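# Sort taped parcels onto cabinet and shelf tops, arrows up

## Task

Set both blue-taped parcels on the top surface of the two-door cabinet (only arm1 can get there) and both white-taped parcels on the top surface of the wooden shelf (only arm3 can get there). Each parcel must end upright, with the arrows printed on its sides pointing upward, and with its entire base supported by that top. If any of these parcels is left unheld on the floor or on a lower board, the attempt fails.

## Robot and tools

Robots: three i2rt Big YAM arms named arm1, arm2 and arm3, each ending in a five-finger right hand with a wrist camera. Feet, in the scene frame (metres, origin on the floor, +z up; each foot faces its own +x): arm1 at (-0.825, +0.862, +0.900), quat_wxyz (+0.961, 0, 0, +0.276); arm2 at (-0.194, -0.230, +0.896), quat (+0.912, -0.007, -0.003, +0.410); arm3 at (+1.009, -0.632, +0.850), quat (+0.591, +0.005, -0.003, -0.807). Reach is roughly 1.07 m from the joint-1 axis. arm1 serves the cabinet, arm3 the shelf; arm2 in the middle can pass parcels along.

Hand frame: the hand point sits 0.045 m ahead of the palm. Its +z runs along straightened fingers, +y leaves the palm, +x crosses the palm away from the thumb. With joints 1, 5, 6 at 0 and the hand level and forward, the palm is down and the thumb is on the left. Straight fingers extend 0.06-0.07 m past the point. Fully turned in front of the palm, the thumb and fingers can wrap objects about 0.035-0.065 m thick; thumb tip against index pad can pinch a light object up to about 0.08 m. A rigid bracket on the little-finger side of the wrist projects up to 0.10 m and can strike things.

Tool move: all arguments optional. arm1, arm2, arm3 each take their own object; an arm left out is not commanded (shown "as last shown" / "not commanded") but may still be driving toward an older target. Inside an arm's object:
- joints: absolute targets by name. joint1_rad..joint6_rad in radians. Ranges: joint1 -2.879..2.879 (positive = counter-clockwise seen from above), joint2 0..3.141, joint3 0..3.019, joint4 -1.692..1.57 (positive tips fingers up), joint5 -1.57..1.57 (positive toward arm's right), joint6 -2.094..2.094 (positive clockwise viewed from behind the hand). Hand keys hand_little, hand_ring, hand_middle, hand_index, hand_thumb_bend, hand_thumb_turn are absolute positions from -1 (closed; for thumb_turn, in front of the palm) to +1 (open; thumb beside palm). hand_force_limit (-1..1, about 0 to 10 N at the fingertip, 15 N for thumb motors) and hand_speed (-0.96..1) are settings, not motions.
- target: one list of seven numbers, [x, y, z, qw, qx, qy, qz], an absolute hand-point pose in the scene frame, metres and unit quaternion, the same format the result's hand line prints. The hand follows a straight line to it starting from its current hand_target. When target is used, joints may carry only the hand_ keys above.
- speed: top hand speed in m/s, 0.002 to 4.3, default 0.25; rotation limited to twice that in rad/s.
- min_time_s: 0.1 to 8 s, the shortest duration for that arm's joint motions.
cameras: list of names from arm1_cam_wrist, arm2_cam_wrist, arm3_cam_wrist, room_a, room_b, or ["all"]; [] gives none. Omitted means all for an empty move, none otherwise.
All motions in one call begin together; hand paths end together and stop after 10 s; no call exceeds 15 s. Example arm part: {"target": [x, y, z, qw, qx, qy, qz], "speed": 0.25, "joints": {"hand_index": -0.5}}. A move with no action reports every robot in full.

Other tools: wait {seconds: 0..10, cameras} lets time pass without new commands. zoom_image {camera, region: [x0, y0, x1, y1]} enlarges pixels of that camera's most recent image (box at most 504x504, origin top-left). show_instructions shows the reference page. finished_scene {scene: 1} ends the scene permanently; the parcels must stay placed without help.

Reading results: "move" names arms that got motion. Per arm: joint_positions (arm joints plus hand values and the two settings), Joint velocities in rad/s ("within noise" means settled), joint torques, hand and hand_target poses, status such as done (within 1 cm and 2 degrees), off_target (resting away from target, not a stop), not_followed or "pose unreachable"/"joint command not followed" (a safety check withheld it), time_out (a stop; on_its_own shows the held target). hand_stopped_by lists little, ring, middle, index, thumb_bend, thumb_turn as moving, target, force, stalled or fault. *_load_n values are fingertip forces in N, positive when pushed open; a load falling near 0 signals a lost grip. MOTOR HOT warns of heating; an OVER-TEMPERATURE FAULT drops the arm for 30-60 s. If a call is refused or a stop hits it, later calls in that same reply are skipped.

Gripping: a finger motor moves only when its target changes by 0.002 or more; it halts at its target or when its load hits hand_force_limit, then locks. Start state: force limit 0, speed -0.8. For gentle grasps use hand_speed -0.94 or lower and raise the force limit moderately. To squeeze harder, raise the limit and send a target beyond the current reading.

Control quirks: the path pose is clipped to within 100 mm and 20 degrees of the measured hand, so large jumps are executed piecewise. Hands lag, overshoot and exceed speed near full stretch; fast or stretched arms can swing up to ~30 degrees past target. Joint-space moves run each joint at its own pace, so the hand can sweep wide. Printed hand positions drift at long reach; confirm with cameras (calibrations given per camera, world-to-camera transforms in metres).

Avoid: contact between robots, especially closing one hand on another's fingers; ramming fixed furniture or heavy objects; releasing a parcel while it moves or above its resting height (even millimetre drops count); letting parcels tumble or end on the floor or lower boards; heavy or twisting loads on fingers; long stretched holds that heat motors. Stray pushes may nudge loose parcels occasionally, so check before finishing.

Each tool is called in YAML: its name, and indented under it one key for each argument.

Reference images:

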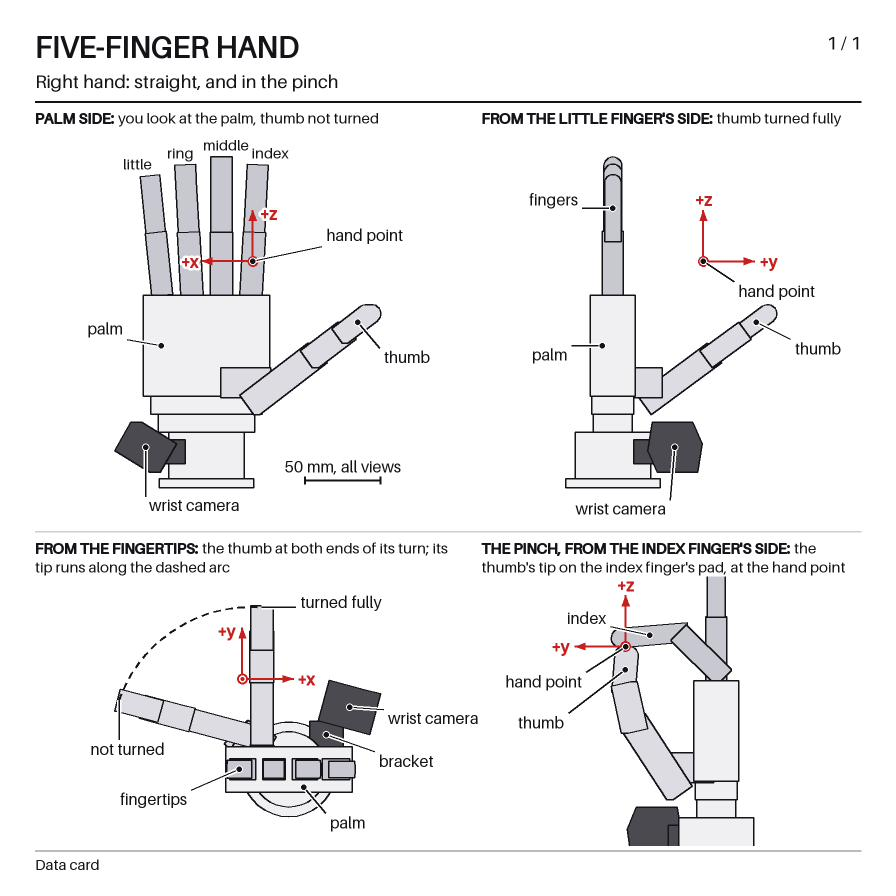

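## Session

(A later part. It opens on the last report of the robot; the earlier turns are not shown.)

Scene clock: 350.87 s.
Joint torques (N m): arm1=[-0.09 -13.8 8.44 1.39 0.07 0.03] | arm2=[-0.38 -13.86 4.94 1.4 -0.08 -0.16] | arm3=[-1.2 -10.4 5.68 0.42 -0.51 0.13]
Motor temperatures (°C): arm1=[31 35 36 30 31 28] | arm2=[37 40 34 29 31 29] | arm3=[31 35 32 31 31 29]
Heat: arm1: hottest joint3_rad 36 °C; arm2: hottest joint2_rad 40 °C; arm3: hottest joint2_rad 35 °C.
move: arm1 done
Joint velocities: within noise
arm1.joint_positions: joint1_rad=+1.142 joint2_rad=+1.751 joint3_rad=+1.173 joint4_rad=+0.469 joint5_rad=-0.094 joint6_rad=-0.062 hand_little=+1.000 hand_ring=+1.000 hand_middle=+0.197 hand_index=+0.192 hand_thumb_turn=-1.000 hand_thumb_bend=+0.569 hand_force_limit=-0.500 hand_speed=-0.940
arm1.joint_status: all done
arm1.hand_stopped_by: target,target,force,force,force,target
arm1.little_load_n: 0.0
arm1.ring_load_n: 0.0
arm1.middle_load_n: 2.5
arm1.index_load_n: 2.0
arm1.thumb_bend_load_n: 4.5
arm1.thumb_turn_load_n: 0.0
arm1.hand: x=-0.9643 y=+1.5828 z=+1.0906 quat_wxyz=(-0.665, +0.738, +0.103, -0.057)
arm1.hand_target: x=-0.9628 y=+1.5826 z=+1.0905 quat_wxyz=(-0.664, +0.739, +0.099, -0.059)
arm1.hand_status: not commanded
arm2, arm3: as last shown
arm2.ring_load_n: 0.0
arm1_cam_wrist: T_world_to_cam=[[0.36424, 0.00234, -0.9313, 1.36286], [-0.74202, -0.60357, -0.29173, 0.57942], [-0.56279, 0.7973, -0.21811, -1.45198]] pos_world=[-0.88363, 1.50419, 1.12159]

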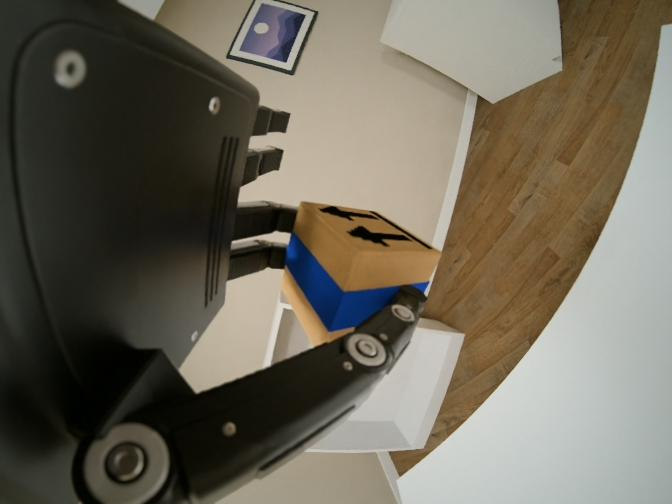

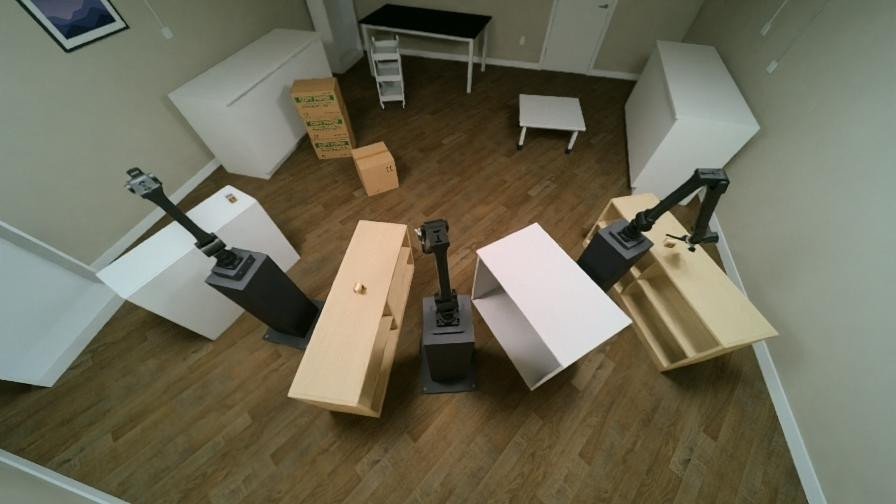

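move:
  arm1: {"target": [-0.90, 1.455, 0.90, -0.4945, 0.8670, 0.0531, -0.0303], "speed": 0.15}
  arm2: {"target": [-0.375, 0.355, 0.85, -0.4769, 0.8259, 0.2605, -0.1504], "speed": 0.15, "joints": {"hand_index": 0.55, "hand_middle": 0.55, "hand_thumb_bend": 0.75}}
  cameras: ["arm1_cam_wrist", "arm2_cam_wrist", "room_a"]

zoom_image:
  camera: "arm2_cam_wrist"
  region: [300, 120, 540, 300]

Scene clock: 356.90 s.
Joint torques (N m): arm1=[-0.44 -9.93 6.3 1.09 0.1 0.06] | arm2=[0.15 -14.27 9.55 1.29 -0.27 -0.15] | arm3=[-1.03 -10.11 5.59 0.43 -0.51 0.19]
Motor temperatures (°C): arm1=[31 35 36 29 31 28] | arm2=[37 40 35 29 31 29] | arm3=[31 35 32 31 31 29]
Heat: arm1: hottest joint3_rad 36 °C; arm2: hottest joint2_rad 40 °C; arm3: hottest joint2_rad 35 °C.
move: arm1 off_target; arm2 off_target
Joint velocities: within noise
arm1.joint_positions: joint1_rad=+1.081 joint2_rad=+1.743 joint3_rad=+0.867 joint4_rad=+0.373 joint5_rad=-0.055 joint6_rad=-0.043 hand_little=+1.000 hand_ring=+1.000 hand_middle=+0.197 hand_index=+0.192 hand_thumb_turn=-1.000 hand_thumb_bend=+0.569 hand_force_limit=-0.500 hand_speed=-0.940
arm1.joint_status: not commanded
arm1.hand_stopped_by: target,target,force,force,force,target
arm1.little_load_n: 0.0
arm1.ring_load_n: 0.0
arm1.middle_load_n: 2.5
arm1.index_load_n: 2.5
arm1.thumb_bend_load_n: 4.5
arm1.thumb_turn_load_n: 0.0
arm1.hand: x=-0.9044 y=+1.4595 z=+0.9156 quat_wxyz=(-0.508, +0.858, +0.062, -0.030)
arm1.hand_target: x=-0.9000 y=+1.4545 z=+0.9002 quat_wxyz=(-0.494, +0.867, +0.053, -0.030)
arm1.hand_status: off_target (0.017 m and 2.1 deg from the pose sent, 0.238 m and 25.4 deg at the start)
arm2.joint_positions: joint1_rad=+0.875 joint2_rad=+1.906 joint3_rad=+0.910 joint4_rad=+0.421 joint5_rad=-0.396 joint6_rad=-0.222 hand_little=+1.000 hand_ring=+1.000 hand_middle=+0.550 hand_index=+0.550 hand_thumb_turn=-1.000 hand_thumb_bend=+0.750 hand_force_limit=-0.500 hand_speed=-0.500
arm2.joint_status: all done
arm2.hand_stopped_by: target,target,target,target,target,target
arm2.little_load_n: 0.0
arm2.ring_load_n: 0.0
arm2.middle_load_n: 0.0
arm2.index_load_n: 0.0
arm2.thumb_bend_load_n: 0.5
arm2.thumb_turn_load_n: 0.0
arm2.hand: x=-0.3708 y=+0.3388 z=+0.8437 quat_wxyz=(-0.468, +0.833, +0.254, -0.152)
arm2.hand_target: x=-0.3748 y=+0.3544 z=+0.8503 quat_wxyz=(-0.477, +0.826, +0.260, -0.150)
arm2.hand_status: off_target (0.018 m and 1.5 deg from the pose sent, 0.427 m and 59.6 deg at the start)
arm3: as last shown
arm1_cam_wrist: T_world_to_cam=[[0.37299, -0.39042, -0.8417, 1.67754], [-0.79941, -0.59571, -0.07793, 0.23928], [-0.47098, 0.70193, -0.5343, -0.84635]] pos_world=[-0.83303, 1.39156, 0.97843]
arm2_cam_wrist: T_world_to_cam=[[0.49384, -0.30136, -0.81566, 0.96964], [-0.3365, -0.93117, 0.14031, 0.06322], [-0.8018, 0.20518, -0.56126, 0.22252]] pos_world=[-0.27915, 0.30543, 0.90692]

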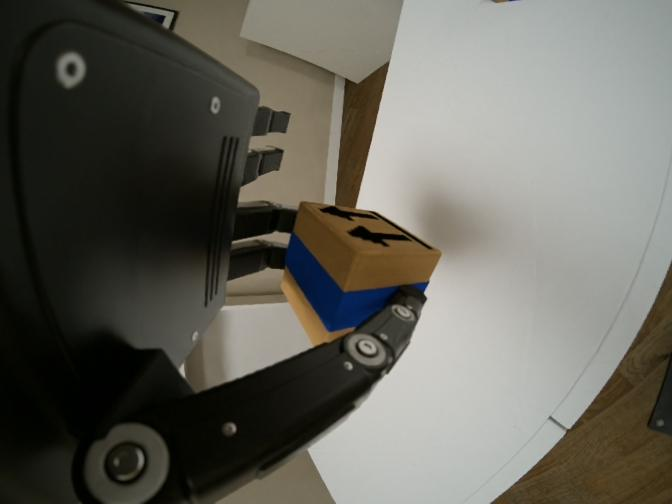

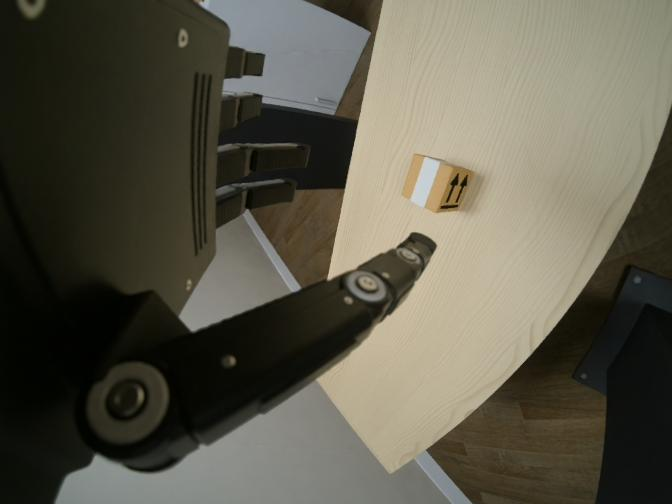

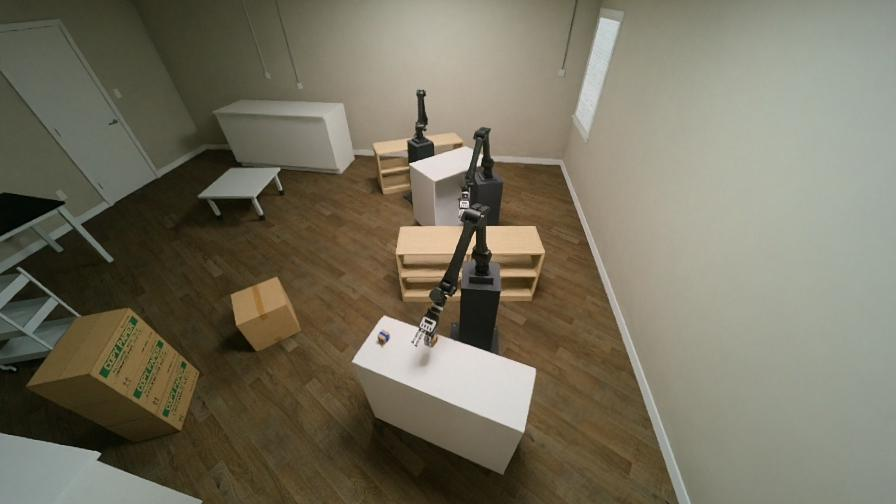

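Scaled by 2.100 from the camera's image (finer frame: 960x720).

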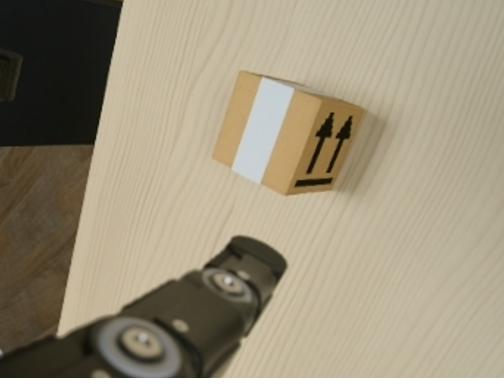

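move:
  arm1: {"target": [-0.897, 1.451, 0.83, -0.4801, 0.8751, 0.0536, -0.0294], "speed": 0.1}
  arm2: {"target": [-0.402, 0.400, 0.755, -0.4714, 0.8164, 0.2891, -0.1669], "speed": 0.12}
  cameras: ["arm1_cam_wrist", "arm2_cam_wrist"]

zoom_image:
  camera: "arm2_cam_wrist"
  region: [300, 120, 540, 300]

Scene clock: 362.60 s.
Joint torques (N m): arm1=[-0.67 -11.11 5.2 1.85 -0.04 0.02] | arm2=[0.73 -18.02 8.16 2.03 -0.32 -0.17] | arm3=[-0.91 -10.34 5.56 0.55 -0.5 0.17]
Motor temperatures (°C): arm1=[31 35 36 29 31 28] | arm2=[37 40 35 29 31 29] | arm3=[31 35 32 31 31 29]
Heat: arm1: hottest joint3_rad 36 °C; arm2: hottest joint2_rad 40 °C; arm3: hottest joint2_rad 35 °C.
move: arm1 done; arm2 off_target
Joint velocities: within noise
arm1.joint_positions: joint1_rad=+1.076 joint2_rad=+1.912 joint3_rad=+0.858 joint4_rad=+0.489 joint5_rad=-0.055 joint6_rad=-0.043 hand_little=+1.000 hand_ring=+1.000 hand_middle=+0.197 hand_index=+0.192 hand_thumb_turn=-1.000 hand_thumb_bend=+0.569 hand_force_limit=-0.500 hand_speed=-0.940
arm1.joint_status: not commanded
arm1.hand_stopped_by: target,target,force,force,force,target
arm1.little_load_n: 0.0
arm1.ring_load_n: 0.0
arm1.middle_load_n: 2.5
arm1.index_load_n: 2.5
arm1.thumb_bend_load_n: 4.5
arm1.thumb_turn_load_n: 0.0
arm1.hand: x=-0.9011 y=+1.4514 z=+0.8373 quat_wxyz=(-0.481, +0.874, +0.060, -0.029)
arm1.hand_target: x=-0.8969 y=+1.4508 z=+0.8300 quat_wxyz=(-0.480, +0.875, +0.054, -0.029)
arm1.hand_status: done (0.008 m and 0.8 deg from the pose sent, 0.086 m and 3.9 deg at the start)
arm2.joint_positions: joint1_rad=+0.893 joint2_rad=+2.218 joint3_rad=+1.112 joint4_rad=+0.486 joint5_rad=-0.432 joint6_rad=-0.249 hand_little=+1.000 hand_ring=+1.000 hand_middle=+0.550 hand_index=+0.550 hand_thumb_turn=-1.000 hand_thumb_bend=+0.750 hand_force_limit=-0.500 hand_speed=-0.500
arm2.joint_status: not commanded
arm2.hand_stopped_by: target,target,target,target,target,target
arm2.little_load_n: 0.0
arm2.ring_load_n: 0.0
arm2.middle_load_n: 0.0
arm2.index_load_n: 0.0
arm2.thumb_bend_load_n: 0.0
arm2.thumb_turn_load_n: 0.0
arm2.hand: x=-0.3922 y=+0.3798 z=+0.7424 quat_wxyz=(-0.449, +0.832, +0.278, -0.169)
arm2.hand_target: x=-0.4017 y=+0.3991 z=+0.7557 quat_wxyz=(-0.471, +0.816, +0.289, -0.167)
arm2.hand_status: off_target (0.026 m and 3.4 deg from the pose sent, 0.112 m and 4.8 deg at the start)
arm3: as last shown
arm3.middle_load_n: -0.5
arm3.thumb_turn_load_n: -0.5
arm1_cam_wrist: T_world_to_cam=[[0.37446, -0.44357, -0.81427, 1.66272], [-0.80193, -0.59578, -0.04424, 0.20069], [-0.4655, 0.66955, -0.5788, -0.79174]] pos_world=[-0.83023, 1.3872, 0.90451]
arm2_cam_wrist: T_world_to_cam=[[0.51627, -0.29655, -0.80345, 0.90778], [-0.27902, -0.94519, 0.16958, 0.11463], [-0.8097, 0.13663, -0.57072, 0.17002]] pos_world=[-0.29901, 0.35432, 0.80695]

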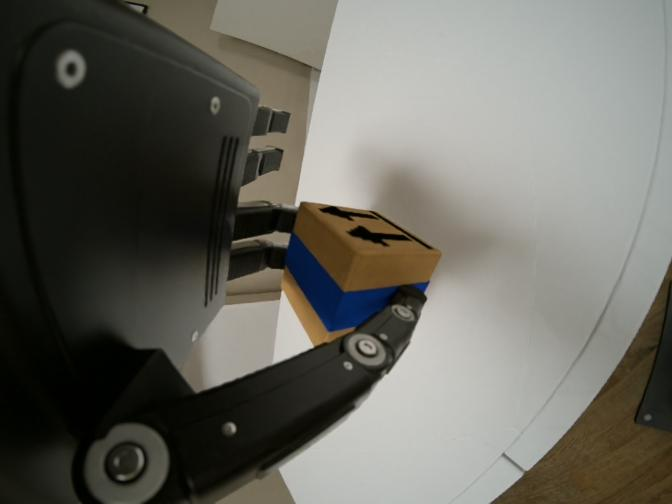

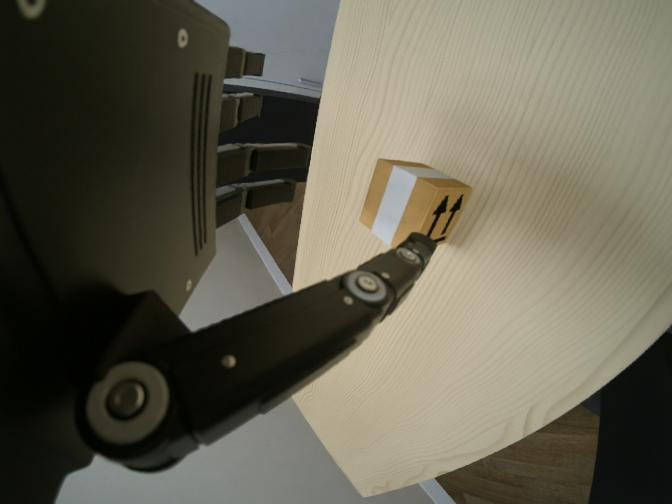

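Scaled by 2.100 from the camera's image (finer frame: 960x720).

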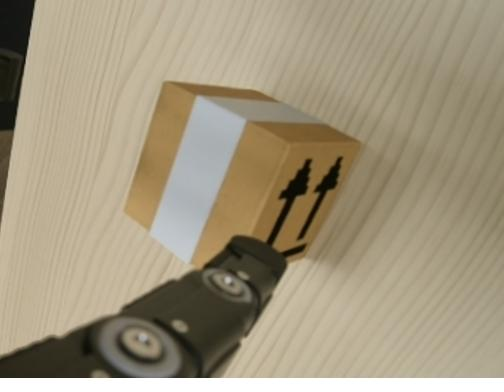

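move:
  arm1: {"target": [-0.897, 1.451, 0.808, -0.4915, 0.8687, 0.0532, -0.0301], "speed": 0.06}
  arm2: {"target": [-0.405, 0.404, 0.715, -0.489, 0.8059, 0.2854, -0.1732], "speed": 0.08}
  cameras: ["arm2_cam_wrist"]

move:
  arm1: {"target": [-0.897, 1.451, 0.799, -0.4915, 0.8687, 0.0532, -0.0301], "speed": 0.05}

Scene clock: 366.47 s.
Joint torques (N m): arm1=[-0.67 -11.16 4.42 1.91 -0.08 0.03] | arm2=[1.08 -18.67 7.35 2.4 -0.33 0.06] | arm3=[-1.08 -9.82 5.56 0.36 -0.47 0.13]
Motor temperatures (°C): arm1=[31 35 36 29 31 28] | arm2=[37 40 35 29 31 29] | arm3=[31 35 32 31 31 29]
Heat: arm1: hottest joint3_rad 36 °C; arm2: hottest joint2_rad 40 °C; arm3: hottest joint2_rad 35 °C.
move: arm1 done; arm2 off_target
Joint velocities: within noise
arm1.joint_positions: joint1_rad=+1.076 joint2_rad=+1.977 joint3_rad=+0.849 joint4_rad=+0.593 joint5_rad=-0.055 joint6_rad=-0.043 hand_little=+1.000 hand_ring=+1.000 hand_middle=+0.197 hand_index=+0.192 hand_thumb_turn=-1.000 hand_thumb_bend=+0.569 hand_force_limit=-0.500 hand_speed=-0.940
arm1.joint_status: not commanded
arm1.hand_stopped_by: target,target,force,force,force,target
arm1.little_load_n: 0.0
arm1.ring_load_n: 0.0
arm1.middle_load_n: 2.5
arm1.index_load_n: 2.0
arm1.thumb_bend_load_n: 4.5
arm1.thumb_turn_load_n: 0.0
arm1.hand: x=-0.9009 y=+1.4531 z=+0.8167 quat_wxyz=(-0.494, +0.867, +0.060, -0.029)
arm1.hand_target: x=-0.8969 y=+1.4509 z=+0.8082 quat_wxyz=(-0.491, +0.869, +0.053, -0.030)
arm1.hand_status: done (0.010 m and 0.9 deg from the pose sent, 0.030 m and 1.5 deg at the start)
arm2.joint_positions: joint1_rad=+0.893 joint2_rad=+2.335 joint3_rad=+1.141 joint4_rad=+0.620 joint5_rad=-0.444 joint6_rad=-0.249 hand_little=+1.000 hand_ring=+1.000 hand_middle=+0.550 hand_index=+0.550 hand_thumb_turn=-1.000 hand_thumb_bend=+0.750 hand_force_limit=-0.500 hand_speed=-0.500
arm2.joint_status: not commanded
arm2.hand_stopped_by: target,target,target,target,target,target
arm2.little_load_n: 0.0
arm2.ring_load_n: 0.0
arm2.middle_load_n: 0.0
arm2.index_load_n: 0.0
arm2.thumb_bend_load_n: 0.5
arm2.thumb_turn_load_n: 0.0
arm2.hand: x=-0.3948 y=+0.3848 z=+0.7020 quat_wxyz=(-0.468, +0.819, +0.283, -0.171)
arm2.hand_target: x=-0.4047 y=+0.4031 z=+0.7158 quat_wxyz=(-0.489, +0.806, +0.285, -0.173)
arm2.hand_status: off_target (0.025 m and 2.9 deg from the pose sent, 0.039 m and 5.6 deg at the start)
arm3: as last shown
arm3.middle_load_n: 0.0
arm3.thumb_turn_load_n: 0.0
arm2_cam_wrist: T_world_to_cam=[[0.50732, -0.25552, -0.823, 0.87254], [-0.26687, -0.95466, 0.1319, 0.16036], [-0.8194, 0.15272, -0.55251, 0.12153]] pos_world=[-0.30028, 0.35749, 0.7641]

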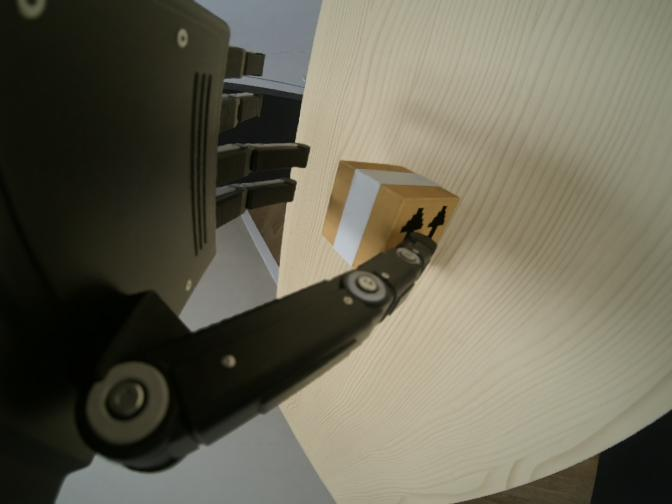

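Scene clock: 367.43 s.
Joint torques (N m): arm1=[-0.56 -11.22 4.51 1.96 -0.06 0.04] | arm2=[0.5 -18.55 7.38 2.3 -0.32 0.01] | arm3=[-0.91 -9.88 5.56 0.51 -0.52 0.16]
Motor temperatures (°C): arm1=[31 35 36 29 31 28] | arm2=[37 40 35 29 31 29] | arm3=[31 35 32 31 31 29]
Heat: arm1: hottest joint3_rad 36 °C; arm2: hottest joint2_rad 40 °C; arm3: hottest joint2_rad 35 °C.
move: arm1 done
Joint velocities: within noise
arm1.joint_positions: joint1_rad=+1.076 joint2_rad=+1.999 joint3_rad=+0.849 joint4_rad=+0.615 joint5_rad=-0.055 joint6_rad=-0.043 hand_little=+1.000 hand_ring=+1.000 hand_middle=+0.197 hand_index=+0.192 hand_thumb_turn=-1.000 hand_thumb_bend=+0.569 hand_force_limit=-0.500 hand_speed=-0.940
arm1.joint_status: not commanded
arm1.hand_stopped_by: target,target,force,force,force,target
arm1.little_load_n: 0.0
arm1.ring_load_n: 0.0
arm1.middle_load_n: 2.5
arm1.index_load_n: 2.5
arm1.thumb_bend_load_n: 4.5
arm1.thumb_turn_load_n: 0.0
arm1.hand: x=-0.9009 y=+1.4526 z=+0.8084 quat_wxyz=(-0.494, +0.867, +0.060, -0.029)
arm1.hand_target: x=-0.8969 y=+1.4508 z=+0.7991 quat_wxyz=(-0.491, +0.869, +0.053, -0.030)
arm1.hand_status: done (0.010 m and 0.9 deg from the pose sent, 0.018 m and 0.9 deg at the start)
arm2, arm3: as last shown
arm2.thumb_bend_load_n: 0.0
arm3.ring_load_n: 0.5
pictures: none

move:
  arm1: {"target": [-0.897, 1.451, 0.791, -0.4915, 0.8687, 0.0532, -0.0301], "speed": 0.05}
  arm2: {"target": [-0.4055, 0.4045, 0.689, -0.489, 0.8059, 0.2854, -0.1732], "speed": 0.08}
  cameras: ["arm2_cam_wrist"]

move:
  arm1: {"target": [-0.897, 1.451, 0.785, -0.4915, 0.8687, 0.0532, -0.0301], "speed": 0.05}
  cameras: ["arm1_cam_wrist"]

zoom_image:
  camera: "arm1_cam_wrist"
  region: [200, 190, 460, 380]

Scene clock: 374.70 s.
Joint torques (N m): arm1=[-0.56 -11.16 4.56 1.94 -0.07 0.03] | arm2=[0.56 -18.43 6.97 2.32 -0.27 0.06] | arm3=[-0.67 -10.4 5.64 0.47 -0.46 0.15]
Motor temperatures (°C): arm1=[31 34 35 29 31 28] | arm2=[37 41 35 29 31 29] | arm3=[31 35 32 31 31 29]
Heat: arm1: hottest joint3_rad 35 °C; arm2: hottest joint2_rad 41 °C; arm3: hottest joint2_rad 35 °C.
move: arm1 done; arm2 off_target
Joint velocities: within noise
arm1.joint_positions: joint1_rad=+1.076 joint2_rad=+2.021 joint3_rad=+0.849 joint4_rad=+0.635 joint5_rad=-0.055 joint6_rad=-0.043 hand_little=+1.000 hand_ring=+1.000 hand_middle=+0.197 hand_index=+0.192 hand_thumb_turn=-1.000 hand_thumb_bend=+0.569 hand_force_limit=-0.500 hand_speed=-0.940
arm1.joint_status: not commanded
arm1.hand_stopped_by: target,target,force,force,force,target
arm1.little_load_n: 0.0
arm1.ring_load_n: 0.5
arm1.middle_load_n: 2.0
arm1.index_load_n: 2.5
arm1.thumb_bend_load_n: 4.5
arm1.thumb_turn_load_n: 0.0
arm1.hand: x=-0.9008 y=+1.4513 z=+0.7997 quat_wxyz=(-0.493, +0.867, +0.060, -0.029)
arm1.hand_target: x=-0.8969 y=+1.4508 z=+0.7911 quat_wxyz=(-0.491, +0.869, +0.053, -0.030)
arm1.hand_status: done (0.009 m and 0.8 deg from the pose sent, 0.018 m and 0.9 deg at the start)
arm2.joint_positions: joint1_rad=+0.893 joint2_rad=+2.396 joint3_rad=+1.170 joint4_rad=+0.657 joint5_rad=-0.444 joint6_rad=-0.249 hand_little=+1.000 hand_ring=+1.000 hand_middle=+0.550 hand_index=+0.550 hand_thumb_turn=-1.000 hand_thumb_bend=+0.750 hand_force_limit=-0.500 hand_speed=-0.500
arm2.joint_status: not commanded
arm2.hand_stopped_by: target,target,target,target,target,target
arm2.little_load_n: 0.0
arm2.ring_load_n: -0.5
arm2.middle_load_n: 0.0
arm2.index_load_n: 0.0
arm2.thumb_bend_load_n: 0.0
arm2.thumb_turn_load_n: 0.0
arm2.hand: x=-0.3950 y=+0.3872 z=+0.6789 quat_wxyz=(-0.470, +0.818, +0.283, -0.171)
arm2.hand_target: x=-0.4053 y=+0.4036 z=+0.6895 quat_wxyz=(-0.489, +0.806, +0.285, -0.173)
arm2.hand_status: off_target (0.023 m and 2.6 deg from the pose sent, 0.026 m and 2.9 deg at the start)
arm3.joint_positions: joint1_rad=+0.824 joint2_rad=+1.799 joint3_rad=+0.606 joint4_rad=+0.068 joint5_rad=-0.669 joint6_rad=-0.752 hand_little=+1.000 hand_ring=+1.000 hand_middle=+1.000 hand_index=+1.000 hand_thumb_turn=+1.000 hand_thumb_bend=+1.000 hand_force_limit=+0.000 hand_speed=-0.800
arm3.joint_status: not commanded
arm3.hand_stopped_by: target,target,target,target,target,target
arm3.little_load_n: 0.0
arm3.ring_load_n: -0.5
arm3.middle_load_n: 0.0
arm3.index_load_n: 0.0
arm3.thumb_bend_load_n: 0.0
arm3.thumb_turn_load_n: 0.0
arm3.hand: x=+1.2796 y=-0.8912 z=+0.7394 quat_wxyz=(-0.298, +0.603, -0.697, +0.248)
arm3.hand_target: x=+1.2838 y=-0.8999 z=+0.7402 quat_wxyz=(-0.300, +0.599, -0.699, +0.250)
arm3.hand_status: not commanded
arm2_cam_wrist: T_world_to_cam=[[0.50644, -0.25172, -0.82471, 0.85364], [-0.26685, -0.95524, 0.1277, 0.1687], [-0.81995, 0.1554, -0.55094, 0.10588]] pos_world=[-0.30048, 0.35958, 0.7408]

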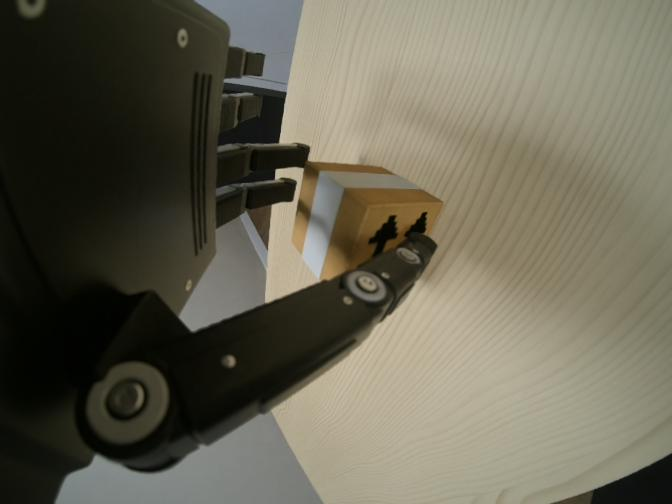

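Scene clock: 375.67 s.
Joint torques (N m): arm1=[-0.73 -10.52 4.63 1.74 -0.04 0.02] | arm2=[0.97 -18.2 6.83 2.35 -0.24 0.05] | arm3=[-0.97 -10.17 5.61 0.42 -0.52 0.17]
Motor temperatures (°C): arm1=[31 34 35 29 31 28] | arm2=[37 41 35 29 31 29] | arm3=[31 35 32 31 31 29]
Heat: arm1: hottest joint3_rad 35 °C; arm2: hottest joint2_rad 41 °C; arm3: hottest joint2_rad 35 °C.
move: arm1 off_target
Joint velocities: within noise
arm1.joint_positions: joint1_rad=+1.076 joint2_rad=+2.028 joint3_rad=+0.849 joint4_rad=+0.653 joint5_rad=-0.055 joint6_rad=-0.042 hand_little=+1.000 hand_ring=+1.000 hand_middle=+0.197 hand_index=+0.192 hand_thumb_turn=-1.000 hand_thumb_bend=+0.569 hand_force_limit=-0.500 hand_speed=-0.940
arm1.joint_status: not commanded
arm1.hand_stopped_by: target,target,force,force,force,target
arm1.little_load_n: 0.0
arm1.ring_load_n: 0.0
arm1.middle_load_n: 2.5
arm1.index_load_n: 2.5
arm1.thumb_bend_load_n: 4.0
arm1.thumb_turn_load_n: 0.0
arm1.hand: x=-0.9010 y=+1.4532 z=+0.7994 quat_wxyz=(-0.498, +0.864, +0.060, -0.029)
arm1.hand_target: x=-0.8970 y=+1.4505 z=+0.7853 quat_wxyz=(-0.491, +0.869, +0.053, -0.030)
arm1.hand_status: off_target (0.015 m and 1.2 deg from the pose sent, 0.015 m and 0.8 deg at the start)
arm2, arm3: as last shown
arm2.ring_load_n: 0.0
arm3.ring_load_n: 0.0
arm1_cam_wrist: T_world_to_cam=[[0.37192, -0.41169, -0.83198, 1.59814], [-0.80223, -0.59347, -0.06495, 0.213], [-0.46702, 0.69159, -0.55099, -0.87048]] pos_world=[-0.83003, 1.38637, 0.86382]

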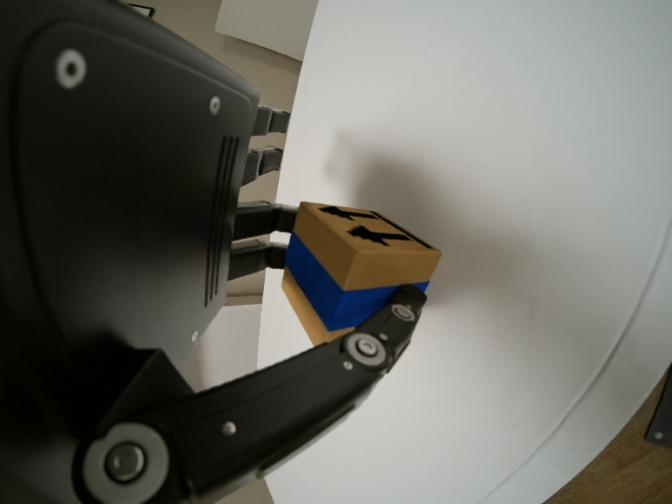

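Scaled by 1.938 from the camera's image (finer frame: 960x720).

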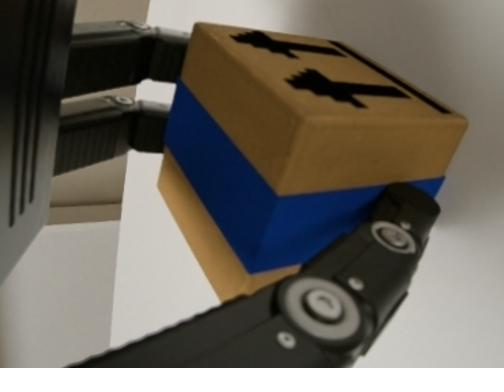

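move:
  arm1: {"target": [-0.897, 1.452, 0.792, -0.4945, 0.8670, 0.0531, -0.0303], "speed": 0.05}
  arm2: {"joints": {"hand_index": 0.0, "hand_middle": 0.0, "hand_thumb_bend": 0.0, "hand_force_limit": -0.6, "hand_speed": -0.93}}
  cameras: ["arm2_cam_wrist"]

move:
  arm1: {"joints": {"hand_index": 0.6, "hand_middle": 0.6, "hand_thumb_bend": 0.85, "hand_speed": -0.88}}
  arm2: {"joints": {"hand_index": -0.05, "hand_middle": -0.05, "hand_thumb_bend": -0.05, "hand_force_limit": -0.45, "hand_speed": -0.94}}

move:
  arm1: {"joints": {"hand_index": 1.0, "hand_middle": 1.0, "hand_thumb_bend": 1.0, "hand_speed": -0.5}}
  arm2: {"target": [-0.405, 0.402, 0.78, -0.489, 0.8059, 0.2854, -0.1732], "speed": 0.1}
  cameras: ["arm1_cam_wrist", "arm2_cam_wrist"]

Scene clock: 380.57 s.
Joint torques (N m): arm1=[-0.73 -11.52 4.48 1.52 -0.08 0.02] | arm2=[1.08 -18.26 6.83 2.33 -0.27 0.04] | arm3=[-0.62 -10.29 5.49 0.46 -0.46 0.16]
Motor temperatures (°C): arm1=[31 34 35 29 31 28] | arm2=[37 41 35 29 31 29] | arm3=[31 35 32 31 31 29]
Heat: arm1: hottest joint3_rad 35 °C; arm2: hottest joint2_rad 41 °C; arm3: hottest joint2_rad 35 °C.
move: arm1 done; arm2 off_target
Joint velocities: within noise
arm1.joint_positions: joint1_rad=+1.076 joint2_rad=+2.028 joint3_rad=+0.849 joint4_rad=+0.653 joint5_rad=-0.056 joint6_rad=-0.042 hand_little=+1.000 hand_ring=+1.000 hand_middle=+0.197 hand_index=+0.192 hand_thumb_turn=-1.000 hand_thumb_bend=+0.569 hand_force_limit=-0.500 hand_speed=-0.940
arm1.joint_status: not commanded
arm1.hand_stopped_by: target,target,force,force,force,target
arm1.little_load_n: 0.0
arm1.ring_load_n: 0.0
arm1.middle_load_n: 3.0
arm1.index_load_n: 2.0
arm1.thumb_bend_load_n: 4.0
arm1.thumb_turn_load_n: 0.5
arm1.hand: x=-0.9011 y=+1.4531 z=+0.7994 quat_wxyz=(-0.498, +0.864, +0.060, -0.029)
arm1.hand_target: x=-0.8970 y=+1.4519 z=+0.7921 quat_wxyz=(-0.494, +0.867, +0.053, -0.030)
arm1.hand_status: done (0.009 m and 1.0 deg from the pose sent, 0.009 m and 1.0 deg at the start)
arm2.joint_positions: joint1_rad=+0.893 joint2_rad=+2.396 joint3_rad=+1.170 joint4_rad=+0.657 joint5_rad=-0.444 joint6_rad=-0.248 hand_little=+1.000 hand_ring=+1.000 hand_middle=+0.197 hand_index=+0.190 hand_thumb_turn=-1.000 hand_thumb_bend=+0.567 hand_force_limit=-0.600 hand_speed=-0.930
arm2.joint_status: hand_middle off_target (ended at +0.197, target +0.000); hand_index off_target (ended at +0.190, target +0.000); hand_thumb_bend off_target (ended at +0.567, target +0.000); the others done
arm2.hand_stopped_by: target,target,force,force,force,target
arm2.little_load_n: 0.0
arm2.ring_load_n: 0.0
arm2.middle_load_n: 2.5
arm2.index_load_n: 2.0
arm2.thumb_bend_load_n: 3.0
arm2.thumb_turn_load_n: 0.0
arm2.hand: x=-0.3950 y=+0.3871 z=+0.6789 quat_wxyz=(-0.470, +0.818, +0.282, -0.171)
arm2.hand_target: x=-0.4052 y=+0.4037 z=+0.6895 quat_wxyz=(-0.489, +0.806, +0.285, -0.173)
arm2.hand_status: not commanded
arm3: as last shown
arm2_cam_wrist: T_world_to_cam=[[0.50586, -0.25223, -0.82492, 0.85379], [-0.26713, -0.95509, 0.12822, 0.16818], [-0.82021, 0.1555, -0.55052, 0.10545]] pos_world=[-0.30048, 0.35958, 0.7408]

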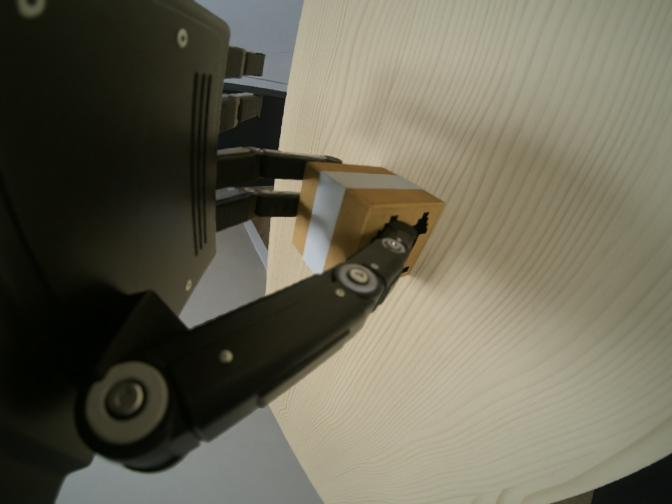

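Scene clock: 382.67 s.
Joint torques (N m): arm1=[-0.62 -11.58 4.45 1.55 -0.06 0.03] | arm2=[0.67 -18.02 6.82 2.47 -0.24 0.06] | arm3=[-0.85 -9.93 5.59 0.34 -0.5 0.19]
Motor temperatures (°C): arm1=[31 34 35 29 31 28] | arm2=[37 41 36 29 31 29] | arm3=[31 35 32 31 31 29]
Heat: arm1: hottest joint3_rad 35 °C; arm2: hottest joint2_rad 41 °C; arm3: hottest joint2_rad 35 °C.
move: arm1 done; arm2 off_target
Joint velocities: within noise
arm1.joint_positions: joint1_rad=+1.076 joint2_rad=+2.028 joint3_rad=+0.849 joint4_rad=+0.653 joint5_rad=-0.056 joint6_rad=-0.042 hand_little=+1.000 hand_ring=+1.000 hand_middle=+0.600 hand_index=+0.600 hand_thumb_turn=-1.000 hand_thumb_bend=+0.850 hand_force_limit=-0.500 hand_speed=-0.880
arm1.joint_status: all done
arm1.hand_stopped_by: target,target,target,target,target,target
arm1.little_load_n: 0.0
arm1.ring_load_n: 0.0
arm1.middle_load_n: 0.0
arm1.index_load_n: 0.0
arm1.thumb_bend_load_n: 0.0
arm1.thumb_turn_load_n: 0.0
arm1.hand: x=-0.9011 y=+1.4531 z=+0.7994 quat_wxyz=(-0.498, +0.864, +0.060, -0.029)
arm1.hand_target: x=-0.8971 y=+1.4519 z=+0.7921 quat_wxyz=(-0.494, +0.867, +0.053, -0.030)
arm1.hand_status: not commanded
arm2.joint_positions: joint1_rad=+0.893 joint2_rad=+2.396 joint3_rad=+1.170 joint4_rad=+0.658 joint5_rad=-0.444 joint6_rad=-0.248 hand_little=+1.000 hand_ring=+1.000 hand_middle=+0.192 hand_index=+0.180 hand_thumb_turn=-1.000 hand_thumb_bend=+0.564 hand_force_limit=-0.450 hand_speed=-0.940
arm2.joint_status: hand_middle off_target (ended at +0.192, target -0.050); hand_index off_target (ended at +0.180, target -0.050); hand_thumb_bend off_target (ended at +0.564, target -0.050); the others done
arm2.hand_stopped_by: target,target,force,force,force,target
arm2.little_load_n: 0.0
arm2.ring_load_n: 0.0
arm2.middle_load_n: 2.5
arm2.index_load_n: 3.0
arm2.thumb_bend_load_n: 4.5
arm2.thumb_turn_load_n: 0.0
arm2.hand: x=-0.3953 y=+0.3871 z=+0.6790 quat_wxyz=(-0.470, +0.818, +0.282, -0.171)
arm2.hand_target: x=-0.4053 y=+0.4036 z=+0.6895 quat_wxyz=(-0.489, +0.806, +0.285, -0.173)
arm2.hand_status: not commanded
arm3: as last shown
arm3.index_load_n: -0.5
pictures: none

Scene clock: 384.23 s.
Joint torques (N m): arm1=[-0.62 -11.75 4.48 1.55 -0.07 0.03] | arm2=[0.91 -21.19 5.08 1.37 -0.31 0.04] | arm3=[-0.79 -10.46 5.5 0.5 -0.5 0.14]
Motor temperatures (°C): arm1=[31 34 35 29 31 28] | arm2=[37 41 35 29 31 29] | arm3=[31 35 32 31 31 29]
Heat: arm1: hottest joint3_rad 35 °C; arm2: hottest joint2_rad 41 °C; arm3: hottest joint2_rad 35 °C.
move: arm1 done; arm2 off_target
Joint velocities: within noise
arm1.joint_positions: joint1_rad=+1.076 joint2_rad=+2.028 joint3_rad=+0.849 joint4_rad=+0.653 joint5_rad=-0.056 joint6_rad=-0.042 hand_little=+1.000 hand_ring=+1.000 hand_middle=+1.000 hand_index=+1.000 hand_thumb_turn=-1.000 hand_thumb_bend=+1.000 hand_force_limit=-0.500 hand_speed=-0.500
arm1.joint_status: all done
arm1.hand_stopped_by: target,target,target,target,target,target
arm1.little_load_n: 0.0
arm1.ring_load_n: 0.0
arm1.middle_load_n: 0.0
arm1.index_load_n: 0.0
arm1.thumb_bend_load_n: 0.0
arm1.thumb_turn_load_n: 0.0
arm1.hand: x=-0.9011 y=+1.4531 z=+0.7994 quat_wxyz=(-0.498, +0.864, +0.060, -0.029)
arm1.hand_target: x=-0.8971 y=+1.4519 z=+0.7921 quat_wxyz=(-0.494, +0.867, +0.053, -0.030)
arm1.hand_status: not commanded
arm2.joint_positions: joint1_rad=+0.893 joint2_rad=+2.211 joint3_rad=+1.130 joint4_rad=+0.539 joint5_rad=-0.444 joint6_rad=-0.248 hand_little=+1.000 hand_ring=+1.000 hand_middle=+0.192 hand_index=+0.180 hand_thumb_turn=-1.000 hand_thumb_bend=+0.564 hand_force_limit=-0.450 hand_speed=-0.940
arm2.joint_status: not commanded
arm2.hand_stopped_by: target,target,force,force,force,target
arm2.little_load_n: 0.0
arm2.ring_load_n: 0.0
arm2.middle_load_n: 2.5
arm2.index_load_n: 2.5
arm2.thumb_bend_load_n: 4.5
arm2.thumb_turn_load_n: 0.0
arm2.hand: x=-0.3982 y=+0.3996 z=+0.7620 quat_wxyz=(-0.482, +0.812, +0.284, -0.169)
arm2.hand_target: x=-0.4050 y=+0.4020 z=+0.7797 quat_wxyz=(-0.489, +0.806, +0.285, -0.173)
arm2.hand_status: off_target (0.019 m and 1.2 deg from the pose sent, 0.102 m and 2.6 deg at the start)
arm3: as last shown
arm3.middle_load_n: 0.5
arm3.index_load_n: 0.0
arm1_cam_wrist: T_world_to_cam=[[0.37188, -0.41165, -0.83202, 1.59808], [-0.80203, -0.59377, -0.0647, 0.21337], [-0.4674, 0.69136, -0.55097, -0.8705]] pos_world=[-0.83003, 1.38637, 0.86382]
arm2_cam_wrist: T_world_to_cam=[[0.50201, -0.2304, -0.83361, 0.92335], [-0.26621, -0.95823, 0.10453, 0.18824], [-0.82287, 0.16944, -0.54238, 0.13374]] pos_world=[-0.30338, 0.37046, 0.82257]

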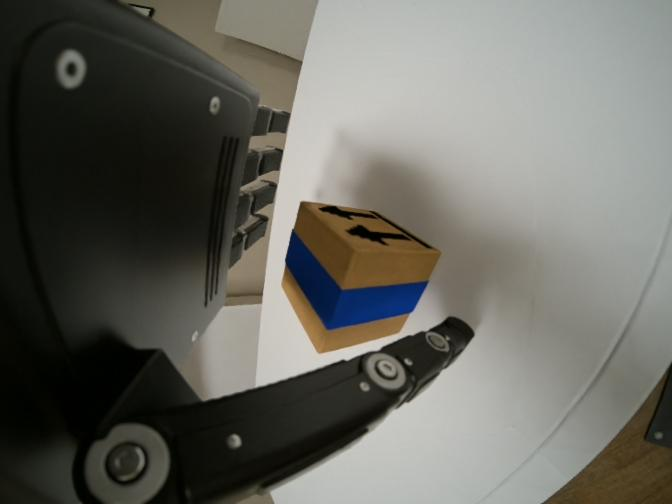

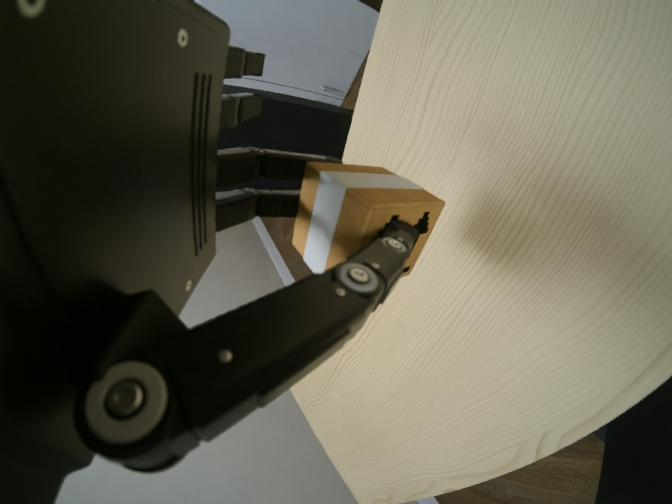

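move:
  arm1: {"target": [-0.90, 1.44, 0.95, -0.4945, 0.8670, 0.0531, -0.0303], "speed": 0.15}
  arm2: {"joints": {"joint2_rad": 1.8}, "min_time_s": 2.5}
  cameras: ["arm1_cam_wrist"]

move:
  arm2: {"joints": {"joint1_rad": -1.1, "joint5_rad": 0.0}, "min_time_s": 5}
  cameras: ["arm2_cam_wrist", "room_b"]

Scene clock: 391.83 s.
Joint torques (N m): arm1=[0.03 -10.17 8.7 0.98 0.11 0.05] | arm2=[0.38 -18.73 8.21 1.63 -0.23 0] | arm3=[-0.91 -10.17 5.64 0.53 -0.54 0.2]
Motor temperatures (°C): arm1=[31 34 35 29 31 28] | arm2=[37 42 36 29 30 29] | arm3=[31 35 32 31 31 29]
Heat: arm1: hottest joint3_rad 35 °C; arm2: hottest joint2_rad 42 °C; arm3: hottest joint2_rad 35 °C.
move: arm1 done; arm2 done
Joint velocities: within noise
arm1.joint_positions: joint1_rad=+1.076 joint2_rad=+1.619 joint3_rad=+0.834 joint4_rad=+0.245 joint5_rad=-0.054 joint6_rad=-0.041 hand_little=+1.000 hand_ring=+1.000 hand_middle=+1.000 hand_index=+1.000 hand_thumb_turn=-1.000 hand_thumb_bend=+1.000 hand_force_limit=-0.500 hand_speed=-0.500
arm1.joint_status: not commanded
arm1.hand_stopped_by: target,target,target,target,target,target
arm1.little_load_n: 0.0
arm1.ring_load_n: 0.0
arm1.middle_load_n: 0.0
arm1.index_load_n: 0.0
arm1.thumb_bend_load_n: 0.0
arm1.thumb_turn_load_n: 0.0
arm1.hand: x=-0.8997 y=+1.4328 z=+0.9446 quat_wxyz=(-0.492, +0.868, +0.059, -0.029)
arm1.hand_target: x=-0.9001 y=+1.4398 z=+0.9500 quat_wxyz=(-0.495, +0.867, +0.053, -0.030)
arm1.hand_status: done (0.009 m and 0.8 deg from the pose sent, 0.151 m and 1.0 deg at the start)
arm2.joint_positions: joint1_rad=+0.893 joint2_rad=+1.830 joint3_rad=+1.128 joint4_rad=+0.537 joint5_rad=-0.444 joint6_rad=-0.248 hand_little=+1.000 hand_ring=+1.000 hand_middle=+0.192 hand_index=+0.180 hand_thumb_turn=-1.000 hand_thumb_bend=+0.564 hand_force_limit=-0.450 hand_speed=-0.940
arm2.joint_status: all done
arm2.hand_stopped_by: target,target,force,force,force,target
arm2.little_load_n: 0.0
arm2.ring_load_n: 0.0
arm2.middle_load_n: 2.0
arm2.index_load_n: 2.5
arm2.thumb_bend_load_n: 4.5
arm2.thumb_turn_load_n: 0.0
arm2.hand: x=-0.4094 y=+0.4500 z=+1.0144 quat_wxyz=(-0.632, +0.702, +0.296, -0.140)
arm2.hand_target: x=-0.4155 y=+0.4466 z=+1.0328 quat_wxyz=(-0.639, +0.694, +0.298, -0.145)
arm2.hand_status: not commanded
arm3: as last shown
arm3.middle_load_n: 0.0
arm3.index_load_n: 0.5
arm1_cam_wrist: T_world_to_cam=[[0.37137, -0.42481, -0.8256, 1.72243], [-0.80324, -0.593, -0.05619, 0.20156], [-0.46571, 0.68402, -0.56145, -0.75384]] pos_world=[-0.82883, 1.36688, 1.01012]

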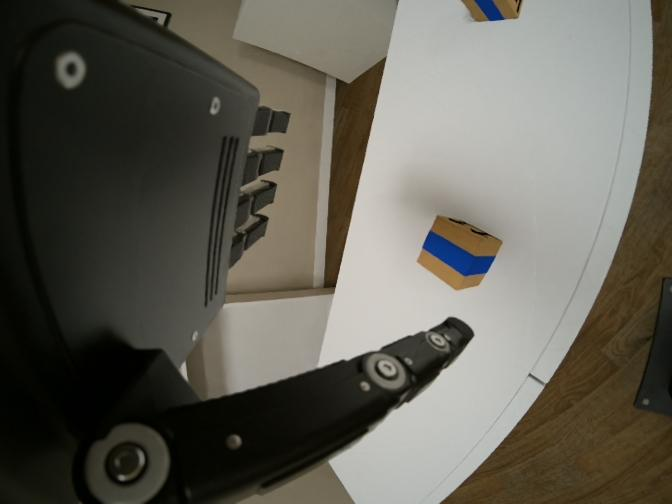

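Scene clock: 397.43 s.
Joint torques (N m): arm1=[-0.15 -10.11 8.69 0.92 0.11 0.05] | arm2=[0.85 -19.37 8.35 1.72 -0.01 0.03] | arm3=[-1.08 -10.29 5.61 0.4 -0.49 0.17]
Motor temperatures (°C): arm1=[31 34 35 29 31 28] | arm2=[37 42 35 29 30 29] | arm3=[31 35 32 31 31 29]
Heat: arm1: hottest joint3_rad 35 °C; arm2: hottest joint2_rad 42 °C; arm3: hottest joint2_rad 35 °C.
move: arm2 done
Joint velocities: within noise
arm1, arm3: as last shown
arm2.joint_positions: joint1_rad=-1.108 joint2_rad=+1.830 joint3_rad=+1.128 joint4_rad=+0.537 joint5_rad=+0.000 joint6_rad=-0.248 hand_little=+1.000 hand_ring=+1.000 hand_middle=+0.192 hand_index=+0.180 hand_thumb_turn=-1.000 hand_thumb_bend=+0.564 hand_force_limit=-0.450 hand_speed=-0.940
arm2.joint_status: all done
arm2.hand_stopped_by: target,target,force,force,force,target
arm2.little_load_n: 0.0
arm2.ring_load_n: 0.0
arm2.middle_load_n: 2.5
arm2.index_load_n: 3.0
arm2.thumb_bend_load_n: 4.5
arm2.thumb_turn_load_n: 0.0
arm2.hand: x=+0.5132 y=-0.4039 z=+1.0294 quat_wxyz=(-0.328, +0.534, -0.539, +0.564)
arm2.hand_target: x=+0.5135 y=-0.3972 z=+1.0482 quat_wxyz=(-0.337, +0.529, -0.533, +0.569)
arm2.hand_status: not commanded
arm3.index_load_n: 0.0
arm3.thumb_turn_load_n: -0.5
arm2_cam_wrist: T_world_to_cam=[[-0.2855, -0.42592, -0.85854, 0.85438], [-0.40107, 0.8667, -0.2966, 0.85217], [0.87042, 0.25965, -0.41826, 0.20455]] pos_world=[0.40766, -0.4278, 1.07183]

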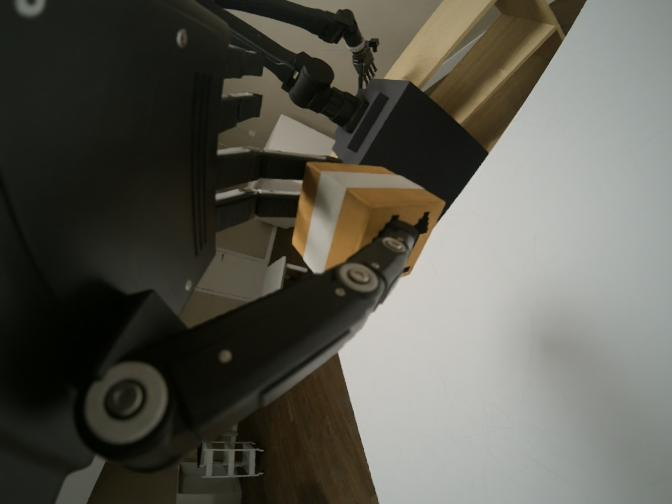

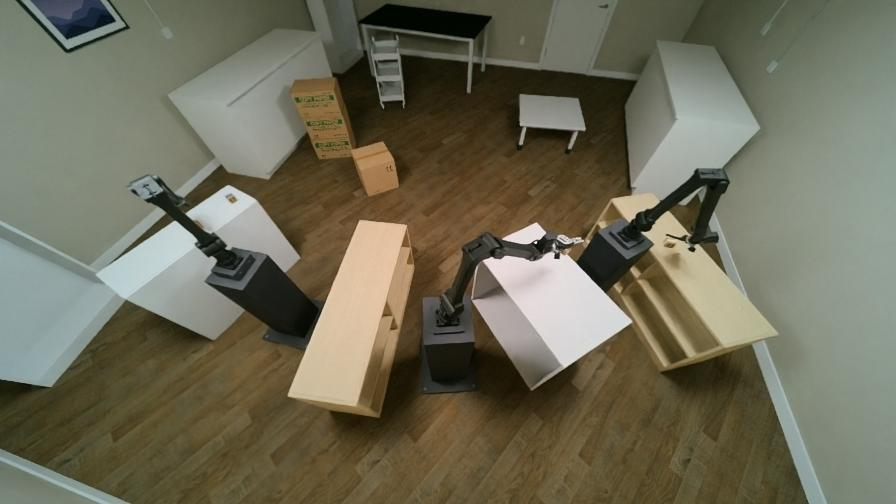

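move:
  arm2: {"target": [0.447, -0.431, 0.93, 0.2008, 0.6746, -0.2121, 0.6779], "speed": 0.12}
  cameras: ["arm2_cam_wrist", "room_b"]

Scene clock: 404.43 s.
Joint torques (N m): arm1=[-0.09 -10.05 8.72 0.95 0.11 0.05] | arm2=[0.97 -16.85 5.29 2.65 0.15 -0.22] | arm3=[-1.14 -10.58 5.6 0.35 -0.54 0.19]
Motor temperatures (°C): arm1=[31 34 36 29 31 28] | arm2=[37 42 36 29 30 29] | arm3=[31 35 32 31 31 29]
Heat: arm1: hottest joint3_rad 36 °C; arm2: hottest joint2_rad 42 °C; arm3: hottest joint2_rad 35 °C.
move: arm2 done
Joint velocities: within noise
arm1, arm3: as last shown
arm1.little_load_n: 0.5
arm2.joint_positions: joint1_rad=-0.940 joint2_rad=+2.147 joint3_rad=+1.000 joint4_rad=+1.107 joint5_rad=+0.505 joint6_rad=-1.529 hand_little=+1.000 hand_ring=+1.000 hand_middle=+0.192 hand_index=+0.180 hand_thumb_turn=-1.000 hand_thumb_bend=+0.564 hand_force_limit=-0.450 hand_speed=-0.940
arm2.joint_status: not commanded
arm2.hand_stopped_by: target,target,force,force,force,target
arm2.little_load_n: 0.0
arm2.ring_load_n: 0.0
arm2.middle_load_n: 2.0
arm2.index_load_n: 3.5
arm2.thumb_bend_load_n: 4.5
arm2.thumb_turn_load_n: 0.0
arm2.hand: x=+0.4451 y=-0.4367 z=+0.9263 quat_wxyz=(+0.200, +0.680, -0.218, +0.671)
arm2.hand_target: x=+0.4470 y=-0.4310 z=+0.9301 quat_wxyz=(+0.201, +0.675, -0.212, +0.678)
arm2.hand_status: done (0.007 m and 1.2 deg from the pose sent, 0.123 m and 75.5 deg at the start)
arm3.thumb_turn_load_n: 0.0
arm2_cam_wrist: T_world_to_cam=[[-0.57365, -0.78615, 0.23, -0.30487], [-0.57276, 0.18425, -0.79875, 1.06628], [0.58555, -0.58993, -0.55597, 0.1126]] pos_world=[0.36991, -0.36971, 0.98441]

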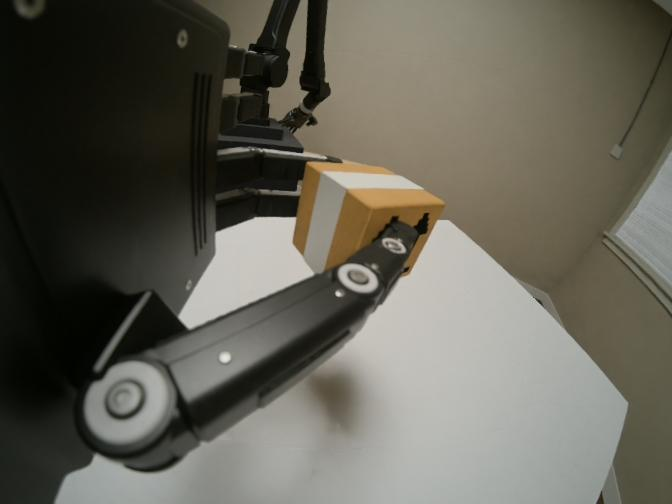

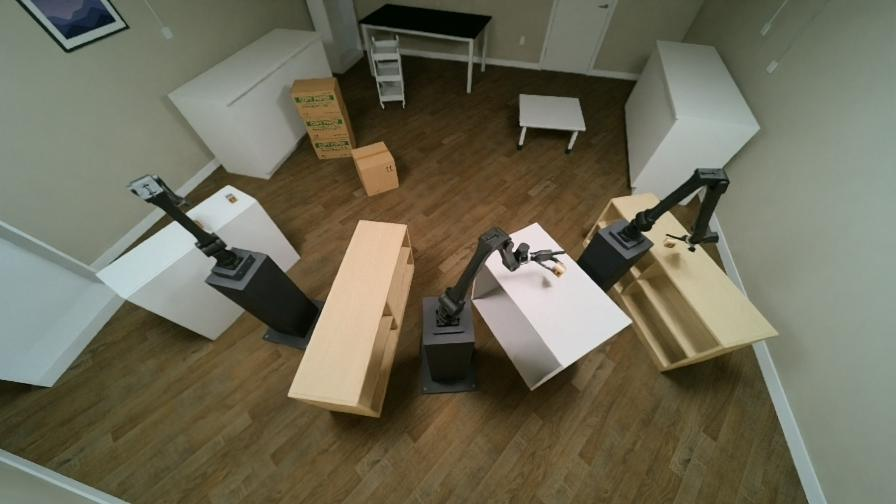

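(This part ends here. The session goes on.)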